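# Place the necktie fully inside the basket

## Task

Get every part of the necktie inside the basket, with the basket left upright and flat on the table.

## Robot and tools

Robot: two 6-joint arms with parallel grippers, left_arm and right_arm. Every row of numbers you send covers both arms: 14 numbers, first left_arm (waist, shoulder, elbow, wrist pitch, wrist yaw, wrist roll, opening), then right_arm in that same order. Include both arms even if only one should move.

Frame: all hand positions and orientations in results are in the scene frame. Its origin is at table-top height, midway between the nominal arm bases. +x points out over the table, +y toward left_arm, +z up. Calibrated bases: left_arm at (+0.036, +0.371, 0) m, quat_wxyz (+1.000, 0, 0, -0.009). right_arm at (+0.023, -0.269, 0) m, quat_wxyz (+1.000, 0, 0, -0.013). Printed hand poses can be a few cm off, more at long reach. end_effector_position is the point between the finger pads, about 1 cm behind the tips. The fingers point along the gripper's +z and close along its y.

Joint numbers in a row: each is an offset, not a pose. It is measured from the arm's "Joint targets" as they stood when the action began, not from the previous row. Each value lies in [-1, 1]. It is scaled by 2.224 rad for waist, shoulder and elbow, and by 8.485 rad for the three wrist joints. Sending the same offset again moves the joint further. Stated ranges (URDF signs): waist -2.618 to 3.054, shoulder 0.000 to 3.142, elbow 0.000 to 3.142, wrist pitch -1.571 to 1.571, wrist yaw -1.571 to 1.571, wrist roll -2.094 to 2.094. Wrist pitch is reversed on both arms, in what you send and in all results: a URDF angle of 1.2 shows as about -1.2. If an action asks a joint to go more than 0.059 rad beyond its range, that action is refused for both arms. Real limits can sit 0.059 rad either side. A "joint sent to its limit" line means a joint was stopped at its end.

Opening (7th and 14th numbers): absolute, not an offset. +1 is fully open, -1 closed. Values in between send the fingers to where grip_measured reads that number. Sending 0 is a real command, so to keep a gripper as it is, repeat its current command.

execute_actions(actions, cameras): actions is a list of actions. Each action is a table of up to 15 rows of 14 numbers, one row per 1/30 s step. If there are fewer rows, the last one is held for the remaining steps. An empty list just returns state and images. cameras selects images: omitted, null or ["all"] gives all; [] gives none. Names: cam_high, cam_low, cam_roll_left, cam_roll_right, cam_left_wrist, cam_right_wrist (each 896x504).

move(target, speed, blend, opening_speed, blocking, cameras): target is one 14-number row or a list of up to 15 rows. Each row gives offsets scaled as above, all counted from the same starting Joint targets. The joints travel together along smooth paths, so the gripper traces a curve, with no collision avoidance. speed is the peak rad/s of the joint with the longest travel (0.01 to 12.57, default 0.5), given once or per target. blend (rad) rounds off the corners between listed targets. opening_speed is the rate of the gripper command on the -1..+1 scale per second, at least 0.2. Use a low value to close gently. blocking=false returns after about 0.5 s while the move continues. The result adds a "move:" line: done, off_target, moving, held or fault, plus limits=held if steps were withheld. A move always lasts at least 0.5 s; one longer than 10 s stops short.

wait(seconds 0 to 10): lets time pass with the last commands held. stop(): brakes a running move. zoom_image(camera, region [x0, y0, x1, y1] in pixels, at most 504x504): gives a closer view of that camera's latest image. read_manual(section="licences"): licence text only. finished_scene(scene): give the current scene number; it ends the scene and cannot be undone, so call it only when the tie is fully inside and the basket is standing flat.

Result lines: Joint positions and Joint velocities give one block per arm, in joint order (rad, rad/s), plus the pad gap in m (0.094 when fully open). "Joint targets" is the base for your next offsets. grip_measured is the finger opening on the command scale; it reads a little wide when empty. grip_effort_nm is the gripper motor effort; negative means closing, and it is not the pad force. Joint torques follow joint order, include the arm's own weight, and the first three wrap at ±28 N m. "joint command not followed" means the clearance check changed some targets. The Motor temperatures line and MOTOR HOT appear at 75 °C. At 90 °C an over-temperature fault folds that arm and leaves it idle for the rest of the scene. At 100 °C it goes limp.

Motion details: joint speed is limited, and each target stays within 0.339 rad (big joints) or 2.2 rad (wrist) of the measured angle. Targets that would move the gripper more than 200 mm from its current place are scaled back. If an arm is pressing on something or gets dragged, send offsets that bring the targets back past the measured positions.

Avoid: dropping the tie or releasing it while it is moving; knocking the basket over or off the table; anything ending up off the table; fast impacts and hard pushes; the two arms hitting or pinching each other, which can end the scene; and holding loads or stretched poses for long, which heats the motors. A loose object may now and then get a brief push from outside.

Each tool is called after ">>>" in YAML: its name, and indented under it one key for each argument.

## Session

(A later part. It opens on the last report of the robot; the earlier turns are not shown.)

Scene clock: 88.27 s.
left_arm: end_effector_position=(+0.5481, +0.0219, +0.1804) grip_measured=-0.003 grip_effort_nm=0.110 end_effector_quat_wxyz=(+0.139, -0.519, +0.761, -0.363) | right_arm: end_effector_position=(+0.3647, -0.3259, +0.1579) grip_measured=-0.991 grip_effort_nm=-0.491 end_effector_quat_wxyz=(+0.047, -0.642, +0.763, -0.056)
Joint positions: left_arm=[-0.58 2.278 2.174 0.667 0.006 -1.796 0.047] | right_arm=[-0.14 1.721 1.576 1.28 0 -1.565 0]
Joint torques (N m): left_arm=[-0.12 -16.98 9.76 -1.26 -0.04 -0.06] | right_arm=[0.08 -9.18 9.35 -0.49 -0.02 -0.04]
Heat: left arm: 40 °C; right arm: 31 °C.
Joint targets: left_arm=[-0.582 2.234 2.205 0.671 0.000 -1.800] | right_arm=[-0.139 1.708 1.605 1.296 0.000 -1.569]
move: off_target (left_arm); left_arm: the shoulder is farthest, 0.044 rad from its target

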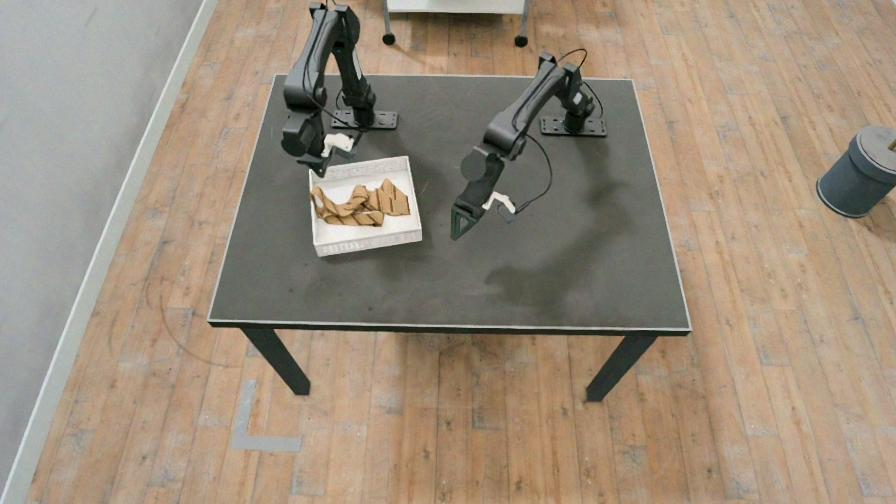

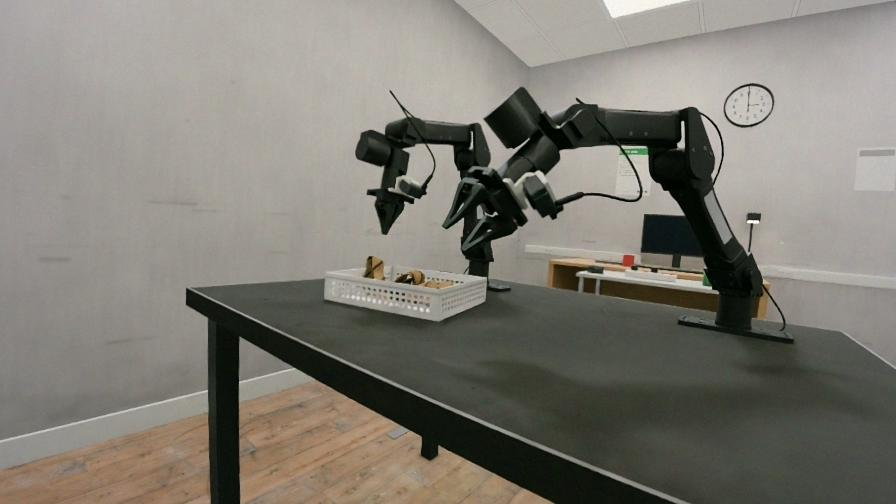

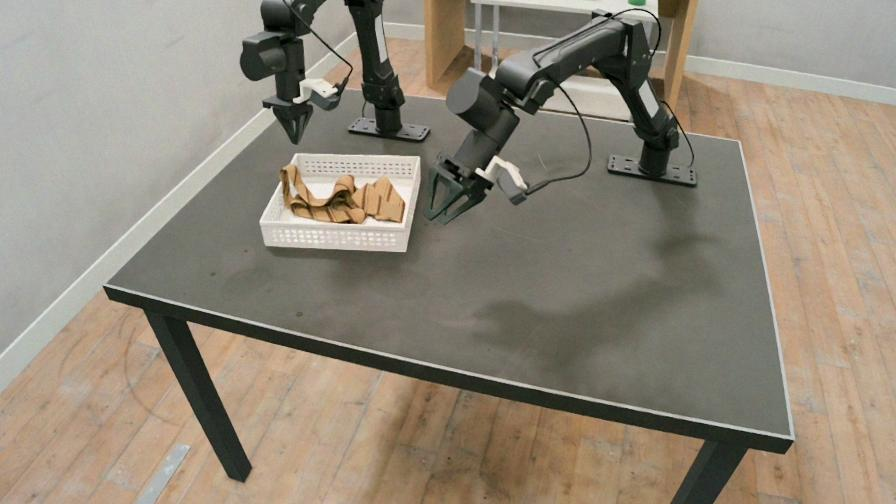

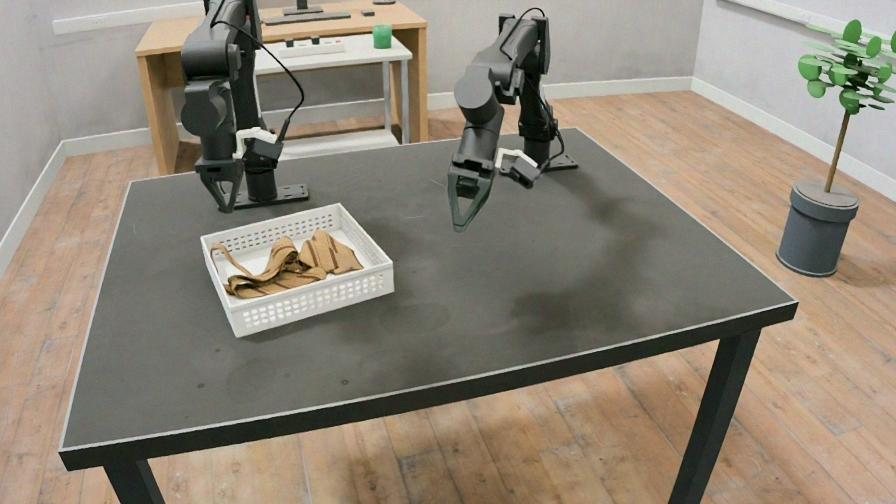

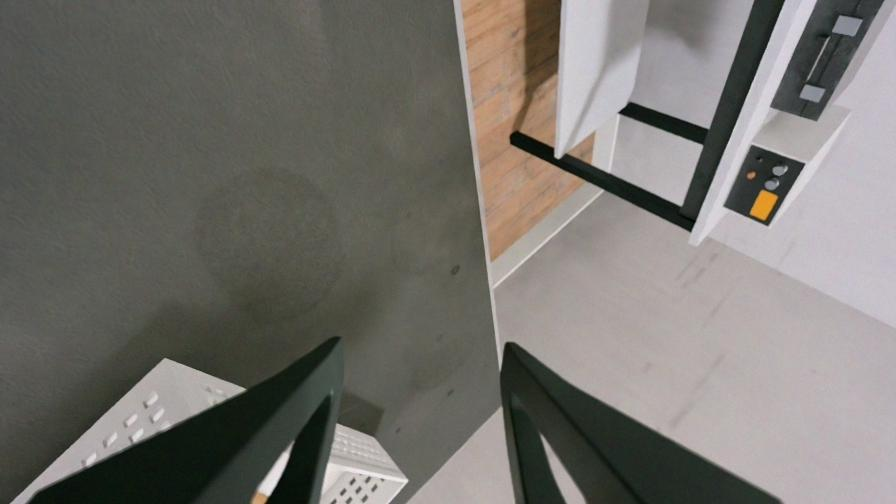

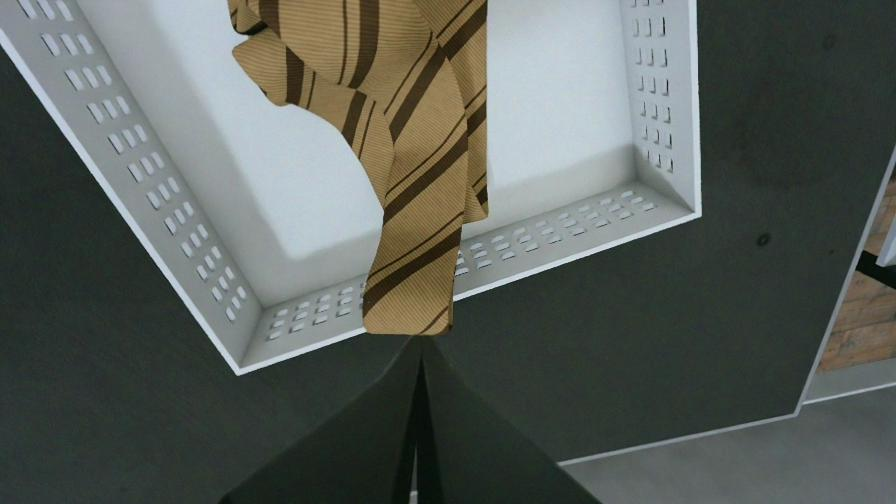

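>>> move:
  target:
    - [0,0,0,0,0,0,0,-0.126,0,0,0,0,0,-1]
    - [0,0,0,0,0,0,0,-0.126,0.0189,-0.0886,-0.028,0,0,-1]
    - [0,0,0,0,0,0,0,0.0333,0.0189,-0.0886,-0.028,0,0,-1]
    - [0,0,0,0,0,0,0,0.0333,0.0184,-0.1767,-0.051,0,0,-1]
    - [0,0,0,0,0,0,0,0.0333,0,0,0,0,0,-1]
  speed: [0.5,0.4,0.25,0.3,0.5]

>>> zoom_image:
  camera: "cam_low"
  region: [310, 240, 510, 340]

Scene clock: 97.20 s.
left_arm: end_effector_position=(+0.5481, +0.0219, +0.1804) grip_measured=-0.003 grip_effort_nm=0.110 end_effector_quat_wxyz=(+0.139, -0.519, +0.761, -0.363) | right_arm: end_effector_position=(+0.3684, -0.3014, +0.1531) grip_measured=-0.991 grip_effort_nm=-0.491 end_effector_quat_wxyz=(-0.043, +0.670, -0.740, +0.050)
Joint positions: left_arm=[-0.58 2.278 2.174 0.667 0.006 -1.796 0.047] | right_arm=[-0.067 1.736 1.576 1.28 0.004 -1.565 0]
Joint torques (N m): left_arm=[-0.1 -16.95 9.76 -1.25 -0.04 -0.06] | right_arm=[0.21 -10.58 9.35 -0.44 -0.05 -0.02]
Motor temperatures (°C): left_arm=[20 41 37 28 20 24 22] | right_arm=[23 31 30 24 24 23 21]
Heat: left arm: 41 °C; right arm: 31 °C.
Joint targets: left_arm=[-0.582 2.234 2.205 0.671 0.000 -1.800] | right_arm=[-0.065 1.708 1.605 1.296 0.000 -1.569]
move: off_target (left_arm); left_arm: the shoulder is farthest, 0.044 rad from its target

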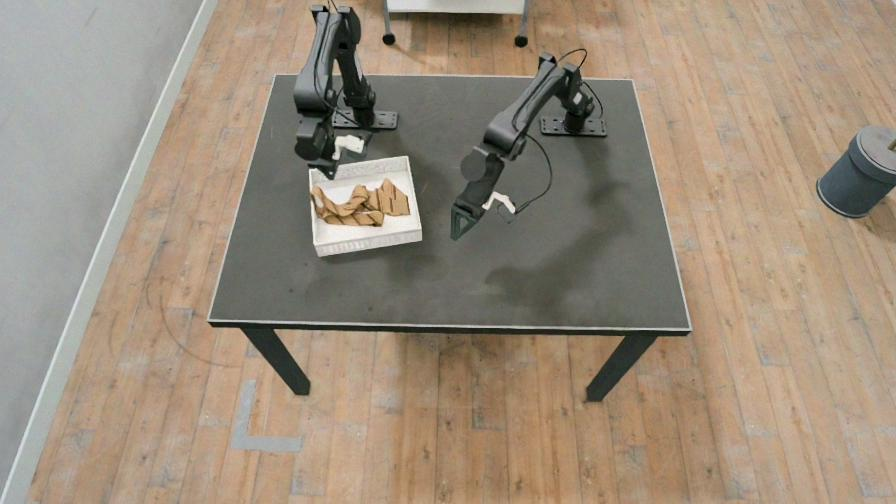

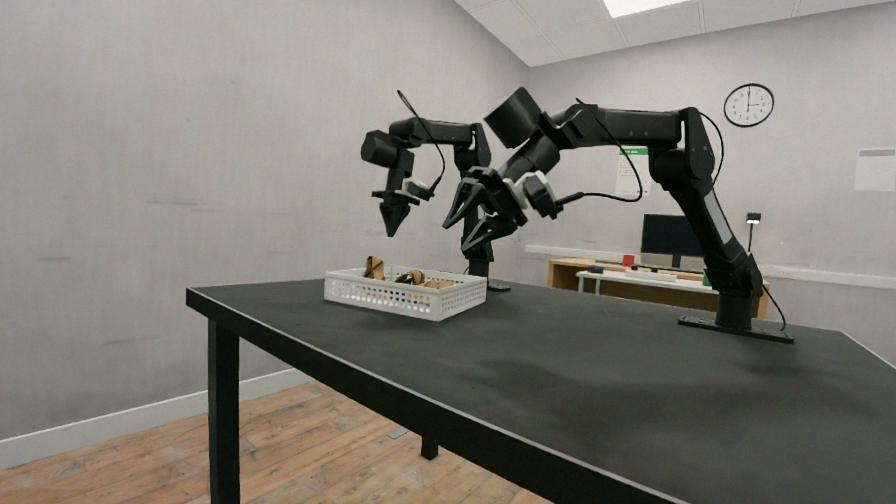

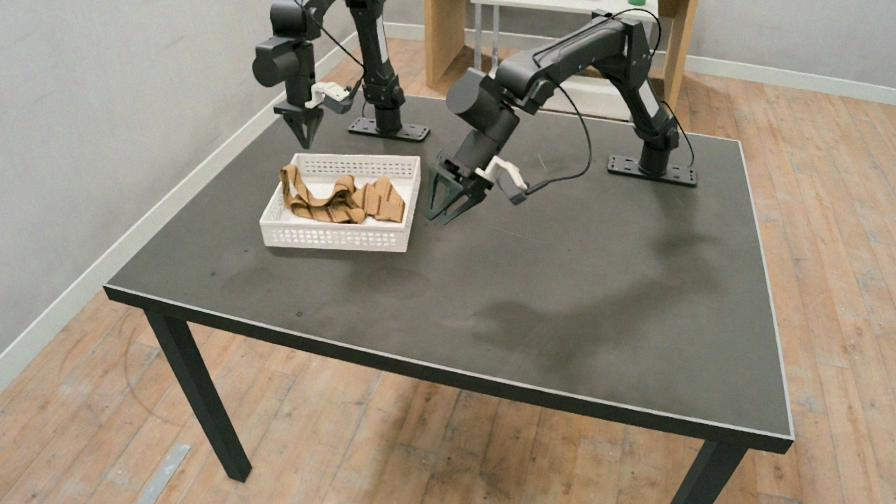

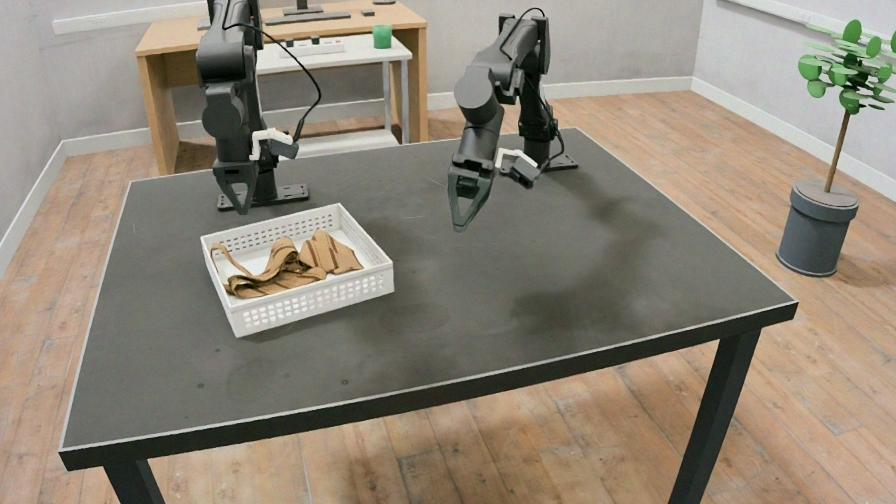

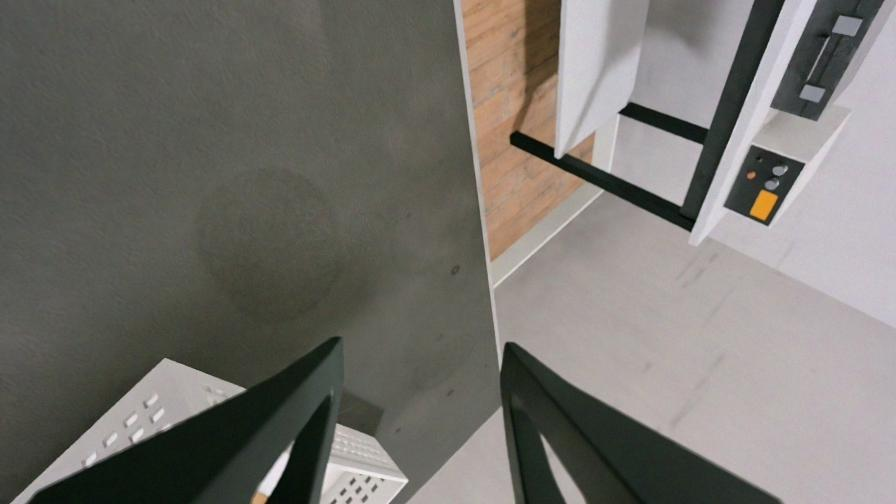

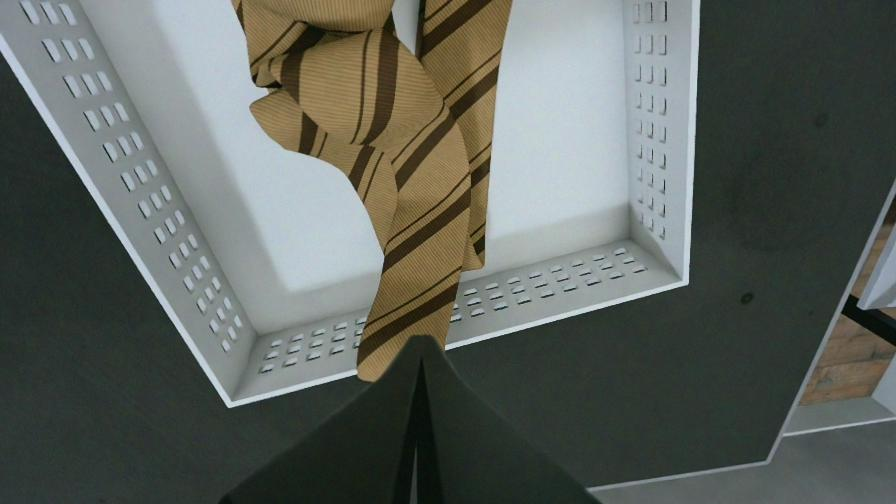

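Scaled by 2.520 from the camera's 896x504 image, which has a finer 1280x720 frame.

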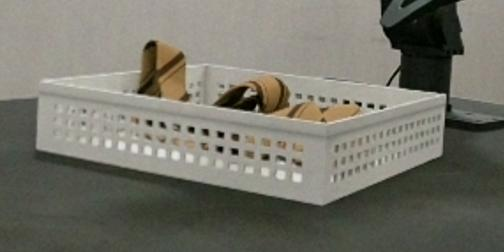

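>>> move:
  target:
    - [0,0,0,0,0,0,0,-0.0459,0,0,0,0,0.1622,0.4]
    - [0,0,0,0,0,0,0,-0.0459,-0.0063,-0.1178,-0.0291,0,0.1622,0.4]
    - [0,0,0,0,0,0,0,-0.0459,-0.0063,-0.1178,-0.0291,0,0.1622,-1]
  speed: [1.2,0.3,0.3]
  opening_speed: 1.2

>>> zoom_image:
  camera: "cam_low"
  region: [310, 220, 510, 340]

Scene clock: 107.00 s.
left_arm: end_effector_position=(+0.5481, +0.0219, +0.1804) grip_measured=-0.003 grip_effort_nm=0.100 end_effector_quat_wxyz=(+0.139, -0.519, +0.761, -0.363) | right_arm: end_effector_position=(+0.3598, -0.3330, +0.0964) grip_measured=-0.991 grip_effort_nm=-0.501 end_effector_quat_wxyz=(+0.059, -0.005, +0.998, -0.013)
Joint positions: left_arm=[-0.58 2.278 2.174 0.667 0.006 -1.796 0.047] | right_arm=[-0.161 1.736 1.352 1.066 0.004 -0.198 0]
Joint torques (N m): left_arm=[-0.1 -16.96 9.76 -1.26 -0.04 -0.05] | right_arm=[-0.58 -11.86 5.96 -0.76 -0.06 0.04]
Heat: left arm: 42 °C; right arm: 32 °C.
Joint targets: left_arm=[-0.582 2.234 2.205 0.671 0.000 -1.800] | right_arm=[-0.167 1.694 1.343 1.049 0.000 -0.193]
move: off_target (left_arm, right_arm); target 3's new numbers were sent with right_arm's shoulder 0.042 rad from that target; left_arm: the shoulder is farthest, 0.044 rad from its target; right_arm: the shoulder is farthest, 0.042 rad from its target

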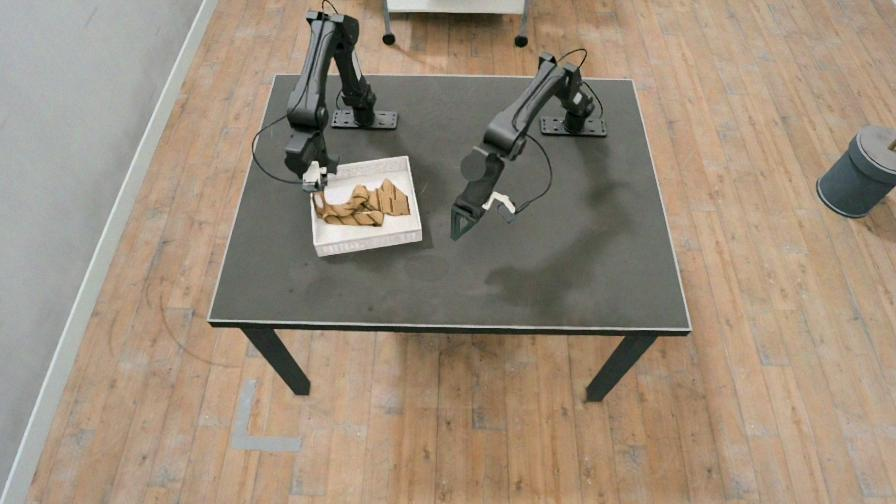

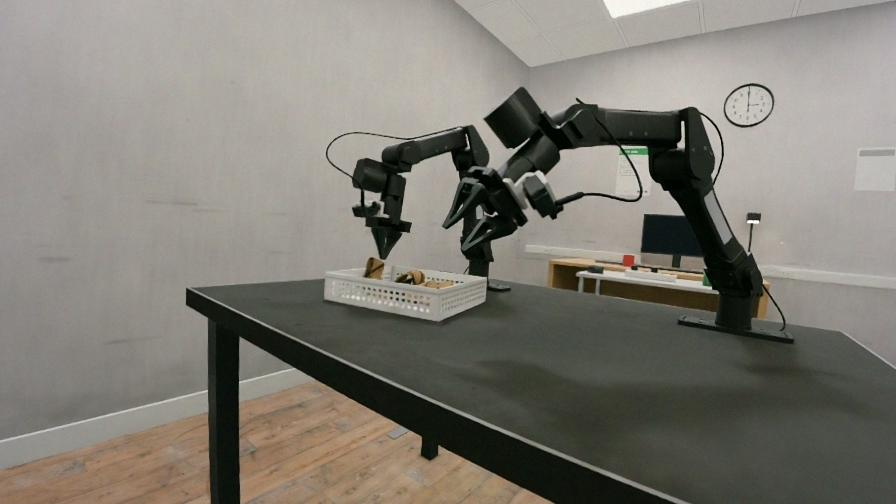

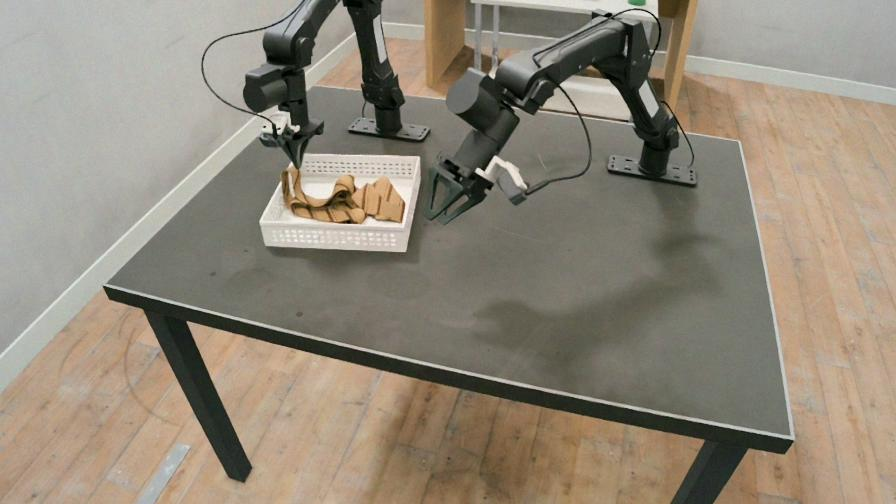

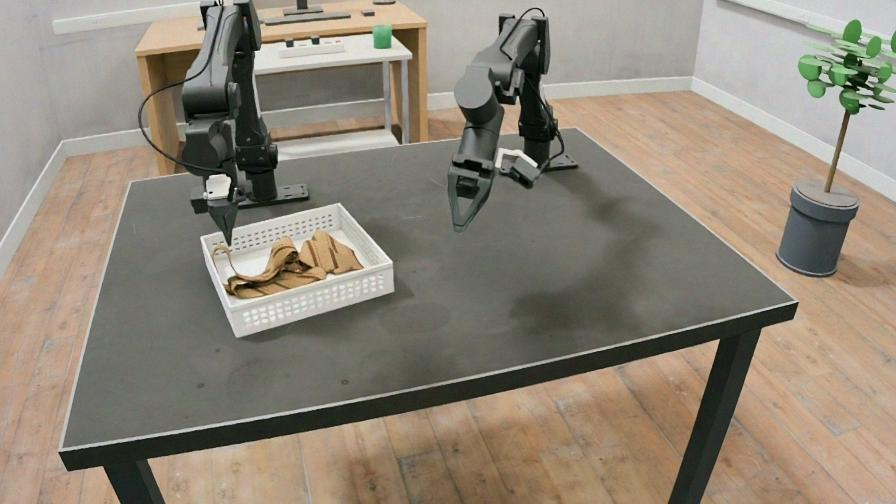

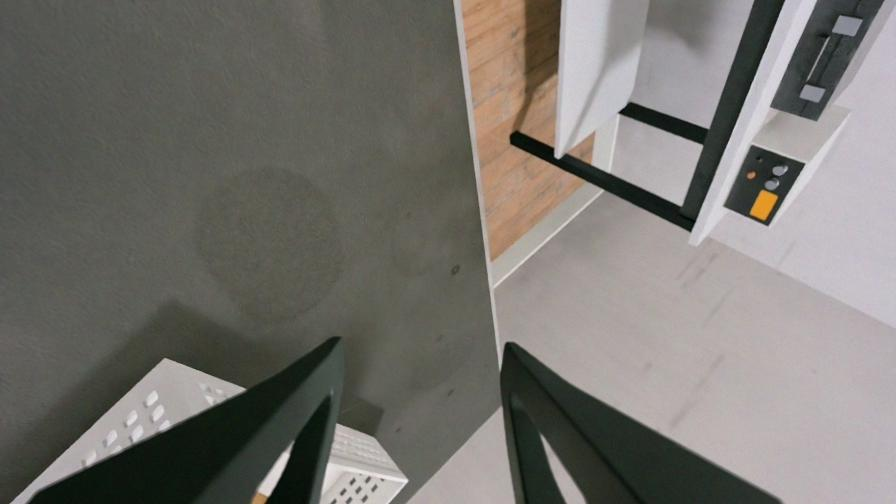

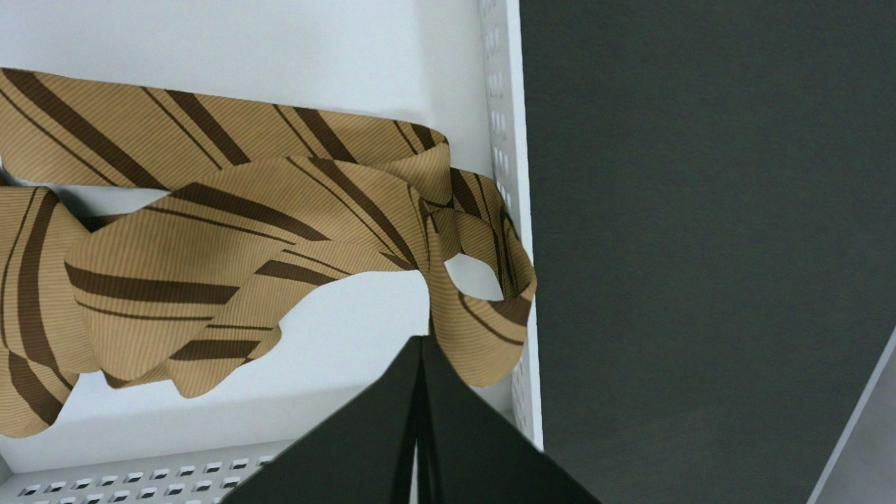

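Scaled by 2.520 from the camera's 896x504 image, which has a finer 1280x720 frame.

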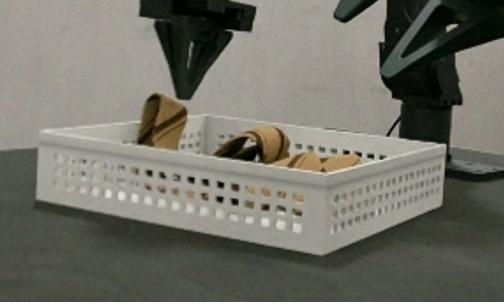

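>>> move:
  target:
    - [0,0,0,0,0,0,0,0,0,0.09,0.022,0,0,-1]
    - [0,0,0,0,0,0,0,-0.0262,0,0.09,0.022,0,0,0.25]
    - [0,0,0,0,0,0,0,-0.0262,0,0.015,0.0042,0,0,0.25]
    - [0,0,0,0,0,0,0,-0.0262,0,0.015,0.0042,0,0,-1]
  speed: 0.4
  opening_speed: 1.2
  cameras: ["cam_right_wrist","cam_low"]

Scene clock: 113.37 s.
left_arm: end_effector_position=(+0.5481, +0.0219, +0.1804) grip_measured=-0.003 grip_effort_nm=0.115 end_effector_quat_wxyz=(+0.139, -0.519, +0.761, -0.363) | right_arm: end_effector_position=(+0.3552, -0.3545, +0.1059) grip_measured=-0.991 grip_effort_nm=-0.501 end_effector_quat_wxyz=(+0.059, +0.027, +0.998, -0.015)
Joint positions: left_arm=[-0.58 2.278 2.174 0.667 0.006 -1.796 0.047] | right_arm=[-0.226 1.731 1.385 1.102 0.003 -0.197 0]
Joint torques (N m): left_arm=[-0.13 -16.95 9.78 -1.26 -0.04 -0.06] | right_arm=[0.01 -11.45 6 -0.77 -0.02 0.05]
Heat: left arm: 43 °C; right arm: 33 °C.
Joint targets: left_arm=[-0.582 2.234 2.205 0.671 0.000 -1.800] | right_arm=[-0.225 1.694 1.376 1.085 0.000 -0.193]
move: off_target (left_arm, right_arm); target 2's new numbers were sent with right_arm's shoulder 0.039 rad from that target; target 4's new numbers were sent with right_arm's shoulder 0.037 rad from that target; left_arm: the shoulder is farthest, 0.044 rad from its target; right_arm: the shoulder is farthest, 0.037 rad from its target
Images, in order (width x height): cam_low 896x504, cam_right_wrist 896x504.

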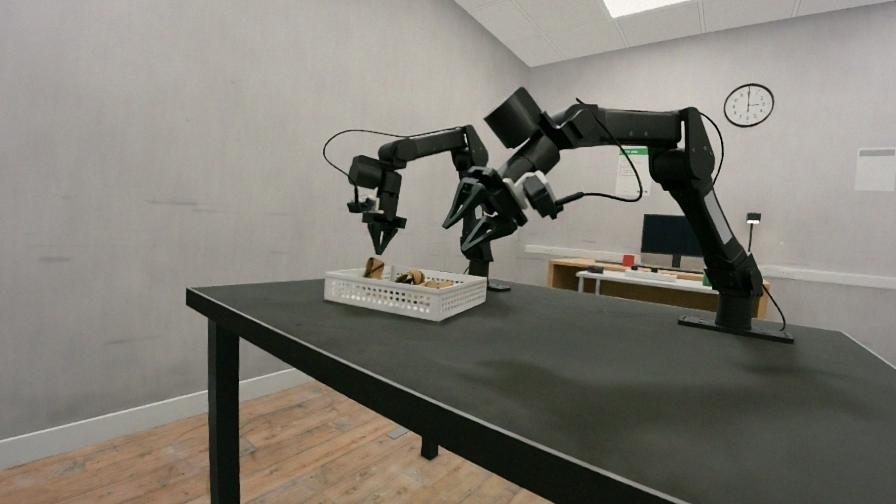

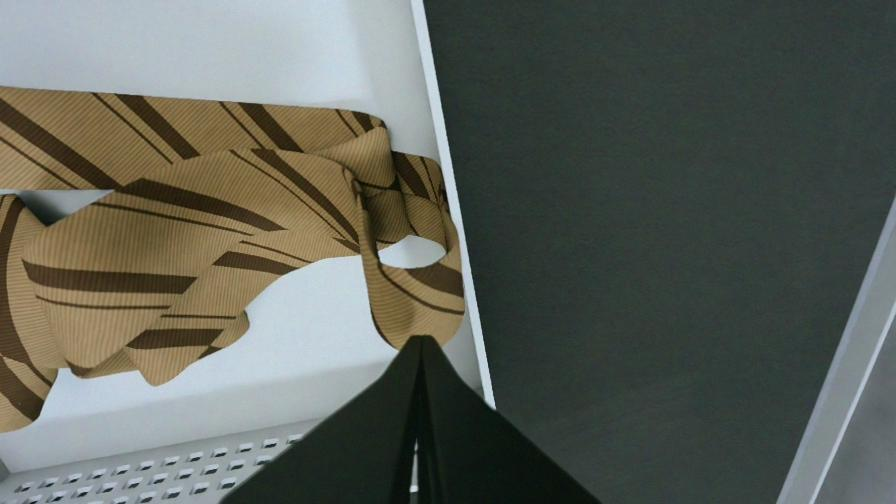

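>>> move:
  target:
    - [0,0,0,0,0,0,0,0,0,0.075,0.019,0,0,0.25]
    - [0,0,0,0,0,0,0,0,0.0292,0.11,0.019,0,0,0.25]
    - [0,0,0,0,0,0,0,0,0.0292,0.0135,-0.004,0,0,0.25]
    - [0,0,0,0,0,0,0,0,0.0292,0.0135,-0.004,0,0,-1]
  speed: 0.4
  opening_speed: 1.2
  cameras: ["cam_right_wrist","cam_low"]

Scene clock: 118.47 s.
left_arm: end_effector_position=(+0.5481, +0.0219, +0.1804) grip_measured=-0.003 grip_effort_nm=0.105 end_effector_quat_wxyz=(+0.139, -0.519, +0.761, -0.363) | right_arm: end_effector_position=(+0.3710, -0.3586, +0.1112) grip_measured=-0.991 grip_effort_nm=-0.501 end_effector_quat_wxyz=(+0.084, +0.027, +0.996, -0.021)
Joint positions: left_arm=[-0.58 2.278 2.174 0.667 0.006 -1.796 0.047] | right_arm=[-0.226 1.745 1.415 1.068 0.003 -0.197 0]
Joint torques (N m): left_arm=[-0.12 -16.98 9.76 -1.26 -0.04 -0.06] | right_arm=[-0.08 -7.19 6.11 -0.88 -0.04 0.04]
Heat: left arm: 43 °C; right arm: 32 °C.
Joint targets: left_arm=[-0.582 2.234 2.205 0.671 0.000 -1.800] | right_arm=[-0.225 1.759 1.406 1.051 0.000 -0.193]
move: off_target (left_arm); left_arm: the shoulder is farthest, 0.044 rad from its target
Images, in order (width x height): cam_low 896x504, cam_right_wrist 896x504.

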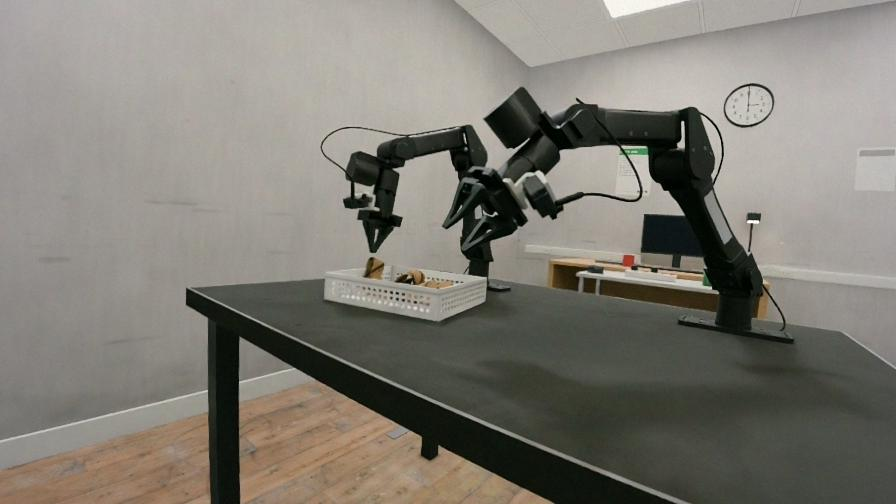

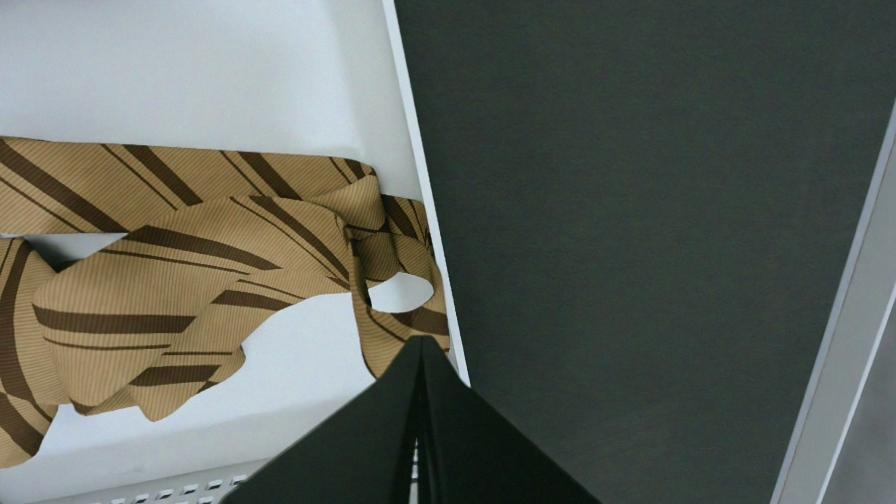

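>>> move:
  target:
    - [0,0,0,0,0,0,0,0,0,0.04,0.008,0,0,-0.3]
    - [0,0,0,0,0,0,0,0.0202,0.027,0.05,0.004,0,0,-0.3]
    - [0,0,0,0,0,0,0,0.0202,0.027,-0.027,-0.0141,0,0,-0.3]
    - [0,0,0,0,0,0,0,0.0202,0.027,-0.027,-0.0141,0,0,-1]
  speed: 0.4
  opening_speed: 1.2
  cameras: ["cam_right_wrist","cam_low"]

Scene clock: 122.83 s.
left_arm: end_effector_position=(+0.5481, +0.0219, +0.1804) grip_measured=-0.003 grip_effort_nm=0.105 end_effector_quat_wxyz=(+0.139, -0.519, +0.761, -0.363) | right_arm: end_effector_position=(+0.3851, -0.3453, +0.0775) grip_measured=-0.991 grip_effort_nm=-0.501 end_effector_quat_wxyz=(+0.083, +0.005, +0.996, -0.018)
Joint positions: left_arm=[-0.58 2.278 2.174 0.667 0.006 -1.796 0.047] | right_arm=[-0.182 1.806 1.354 0.949 0.003 -0.197 0]
Joint torques (N m): left_arm=[-0.1 -16.98 9.76 -1.26 -0.04 -0.05] | right_arm=[0.17 -7.76 6.02 -0.89 -0.03 0.05]
Heat: left arm: 44 °C; right arm: 32 °C.
Joint targets: left_arm=[-0.582 2.234 2.205 0.671 0.000 -1.800] | right_arm=[-0.180 1.819 1.346 0.932 0.000 -0.193]
move: off_target (left_arm); left_arm: the shoulder is farthest, 0.044 rad from its target
Images, in order (width x height): cam_low 896x504, cam_right_wrist 896x504.

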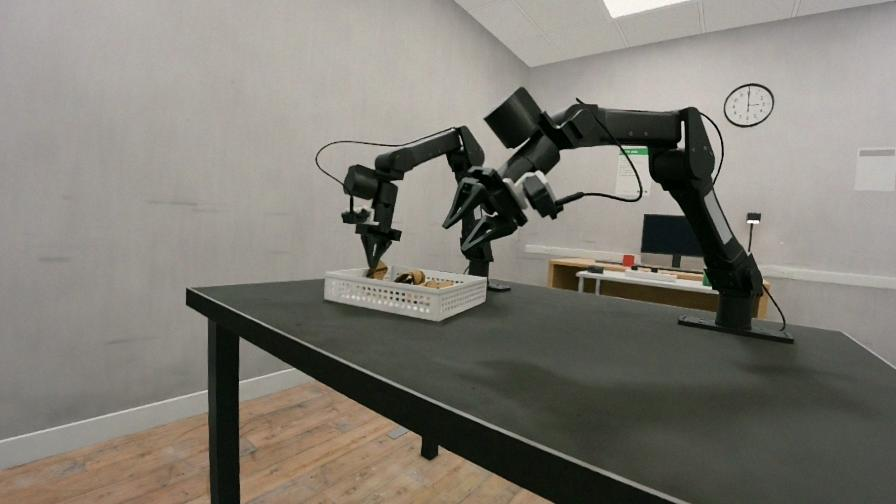

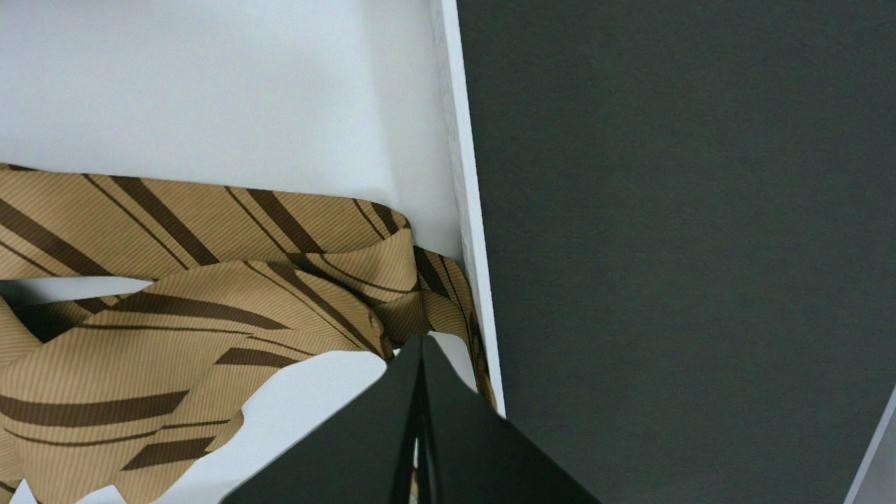

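>>> move:
  target: [0,0,0,0,0,0,0,0.15,0,0,0,0,0,-1]
  speed: 0.4

>>> zoom_image:
  camera: "cam_low"
  region: [310, 220, 510, 340]

Scene clock: 126.50 s.
left_arm: end_effector_position=(+0.5481, +0.0219, +0.1804) grip_measured=-0.003 grip_effort_nm=0.120 end_effector_quat_wxyz=(+0.139, -0.519, +0.761, -0.363) | right_arm: end_effector_position=(+0.3902, -0.2213, +0.0776) grip_measured=-0.991 grip_effort_nm=-0.496 end_effector_quat_wxyz=(+0.086, -0.161, +0.983, -0.004)
Joint positions: left_arm=[-0.58 2.278 2.174 0.667 0.006 -1.796 0.047] | right_arm=[0.155 1.806 1.354 0.947 0.002 -0.197 0]
Joint torques (N m): left_arm=[-0.1 -16.98 9.74 -1.26 -0.04 -0.05] | right_arm=[-0.2 -7.79 6.13 -0.87 -0.01 0.04]
Heat: left arm: 44 °C; right arm: 32 °C.
Joint targets: left_arm=[-0.582 2.234 2.205 0.671 0.000 -1.800] | right_arm=[0.153 1.819 1.346 0.931 0.000 -0.192]
move: off_target (left_arm); left_arm: the shoulder is farthest, 0.044 rad from its target

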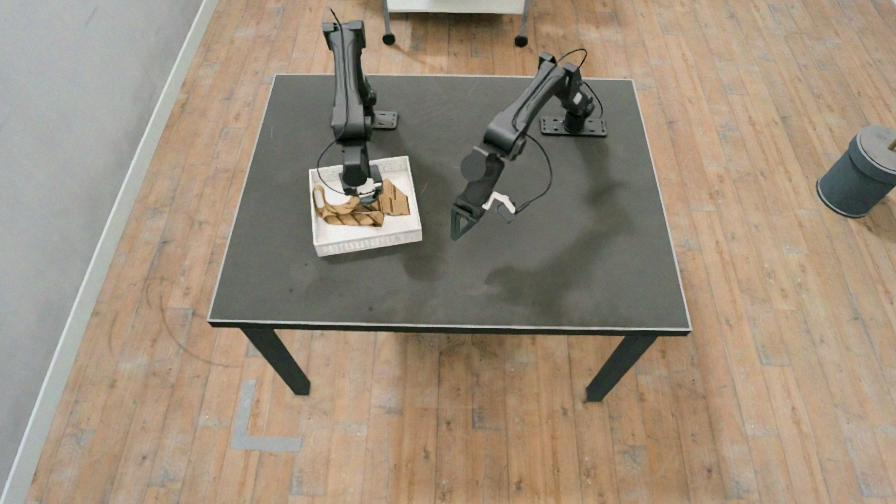

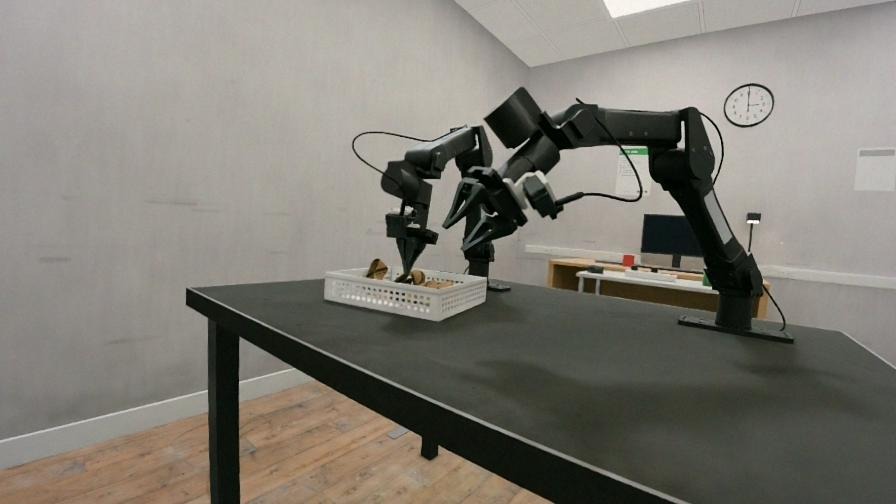

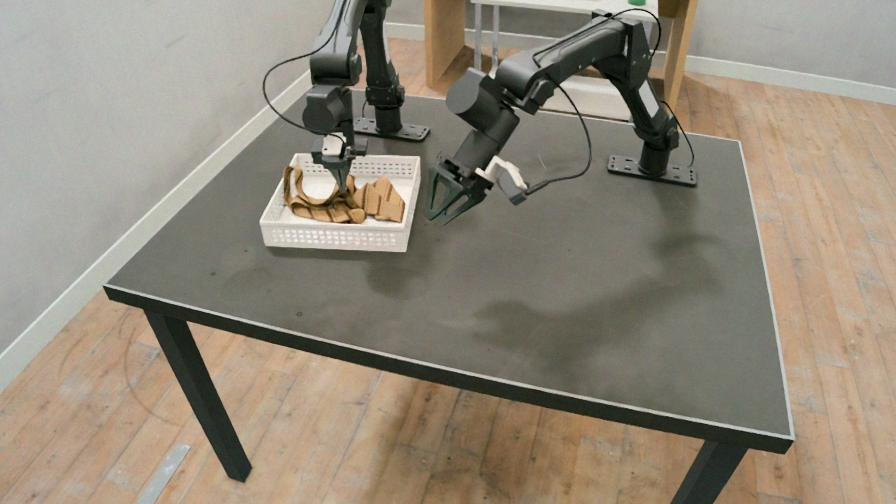

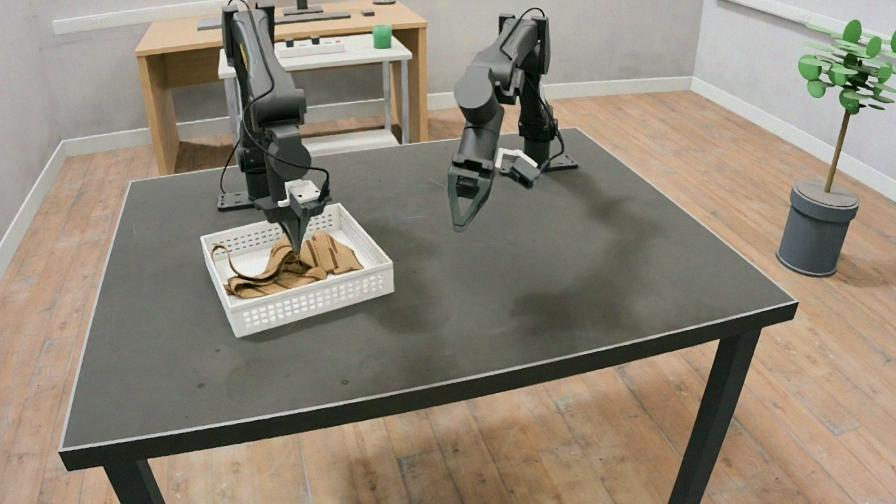

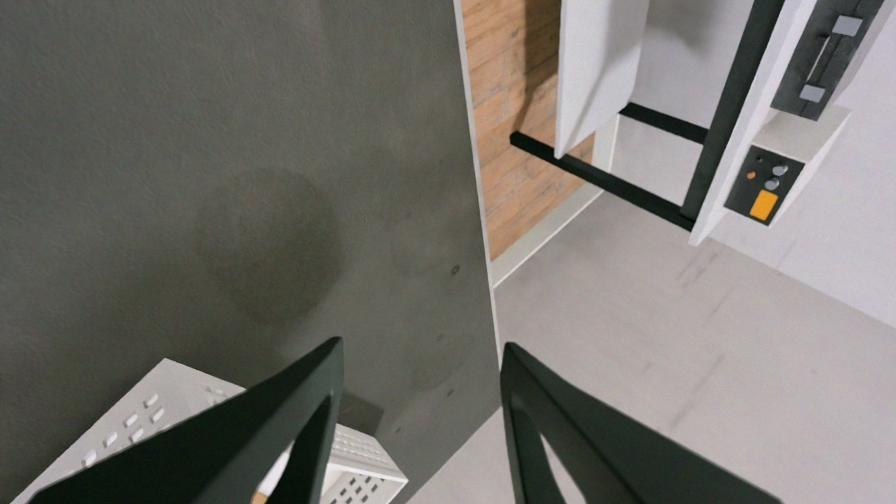

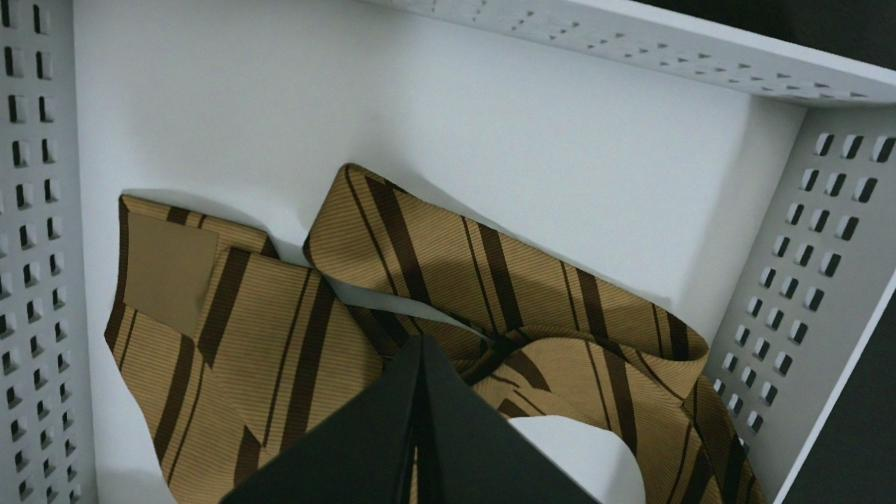

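Scaled by 2.520 from the camera's 896x504 image, which has a finer 1280x720 frame.

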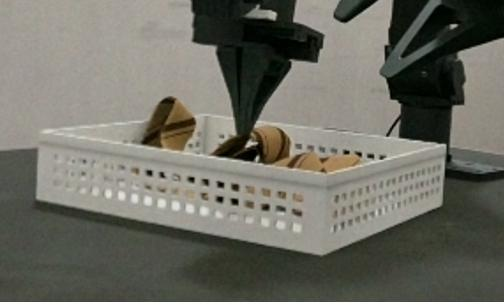

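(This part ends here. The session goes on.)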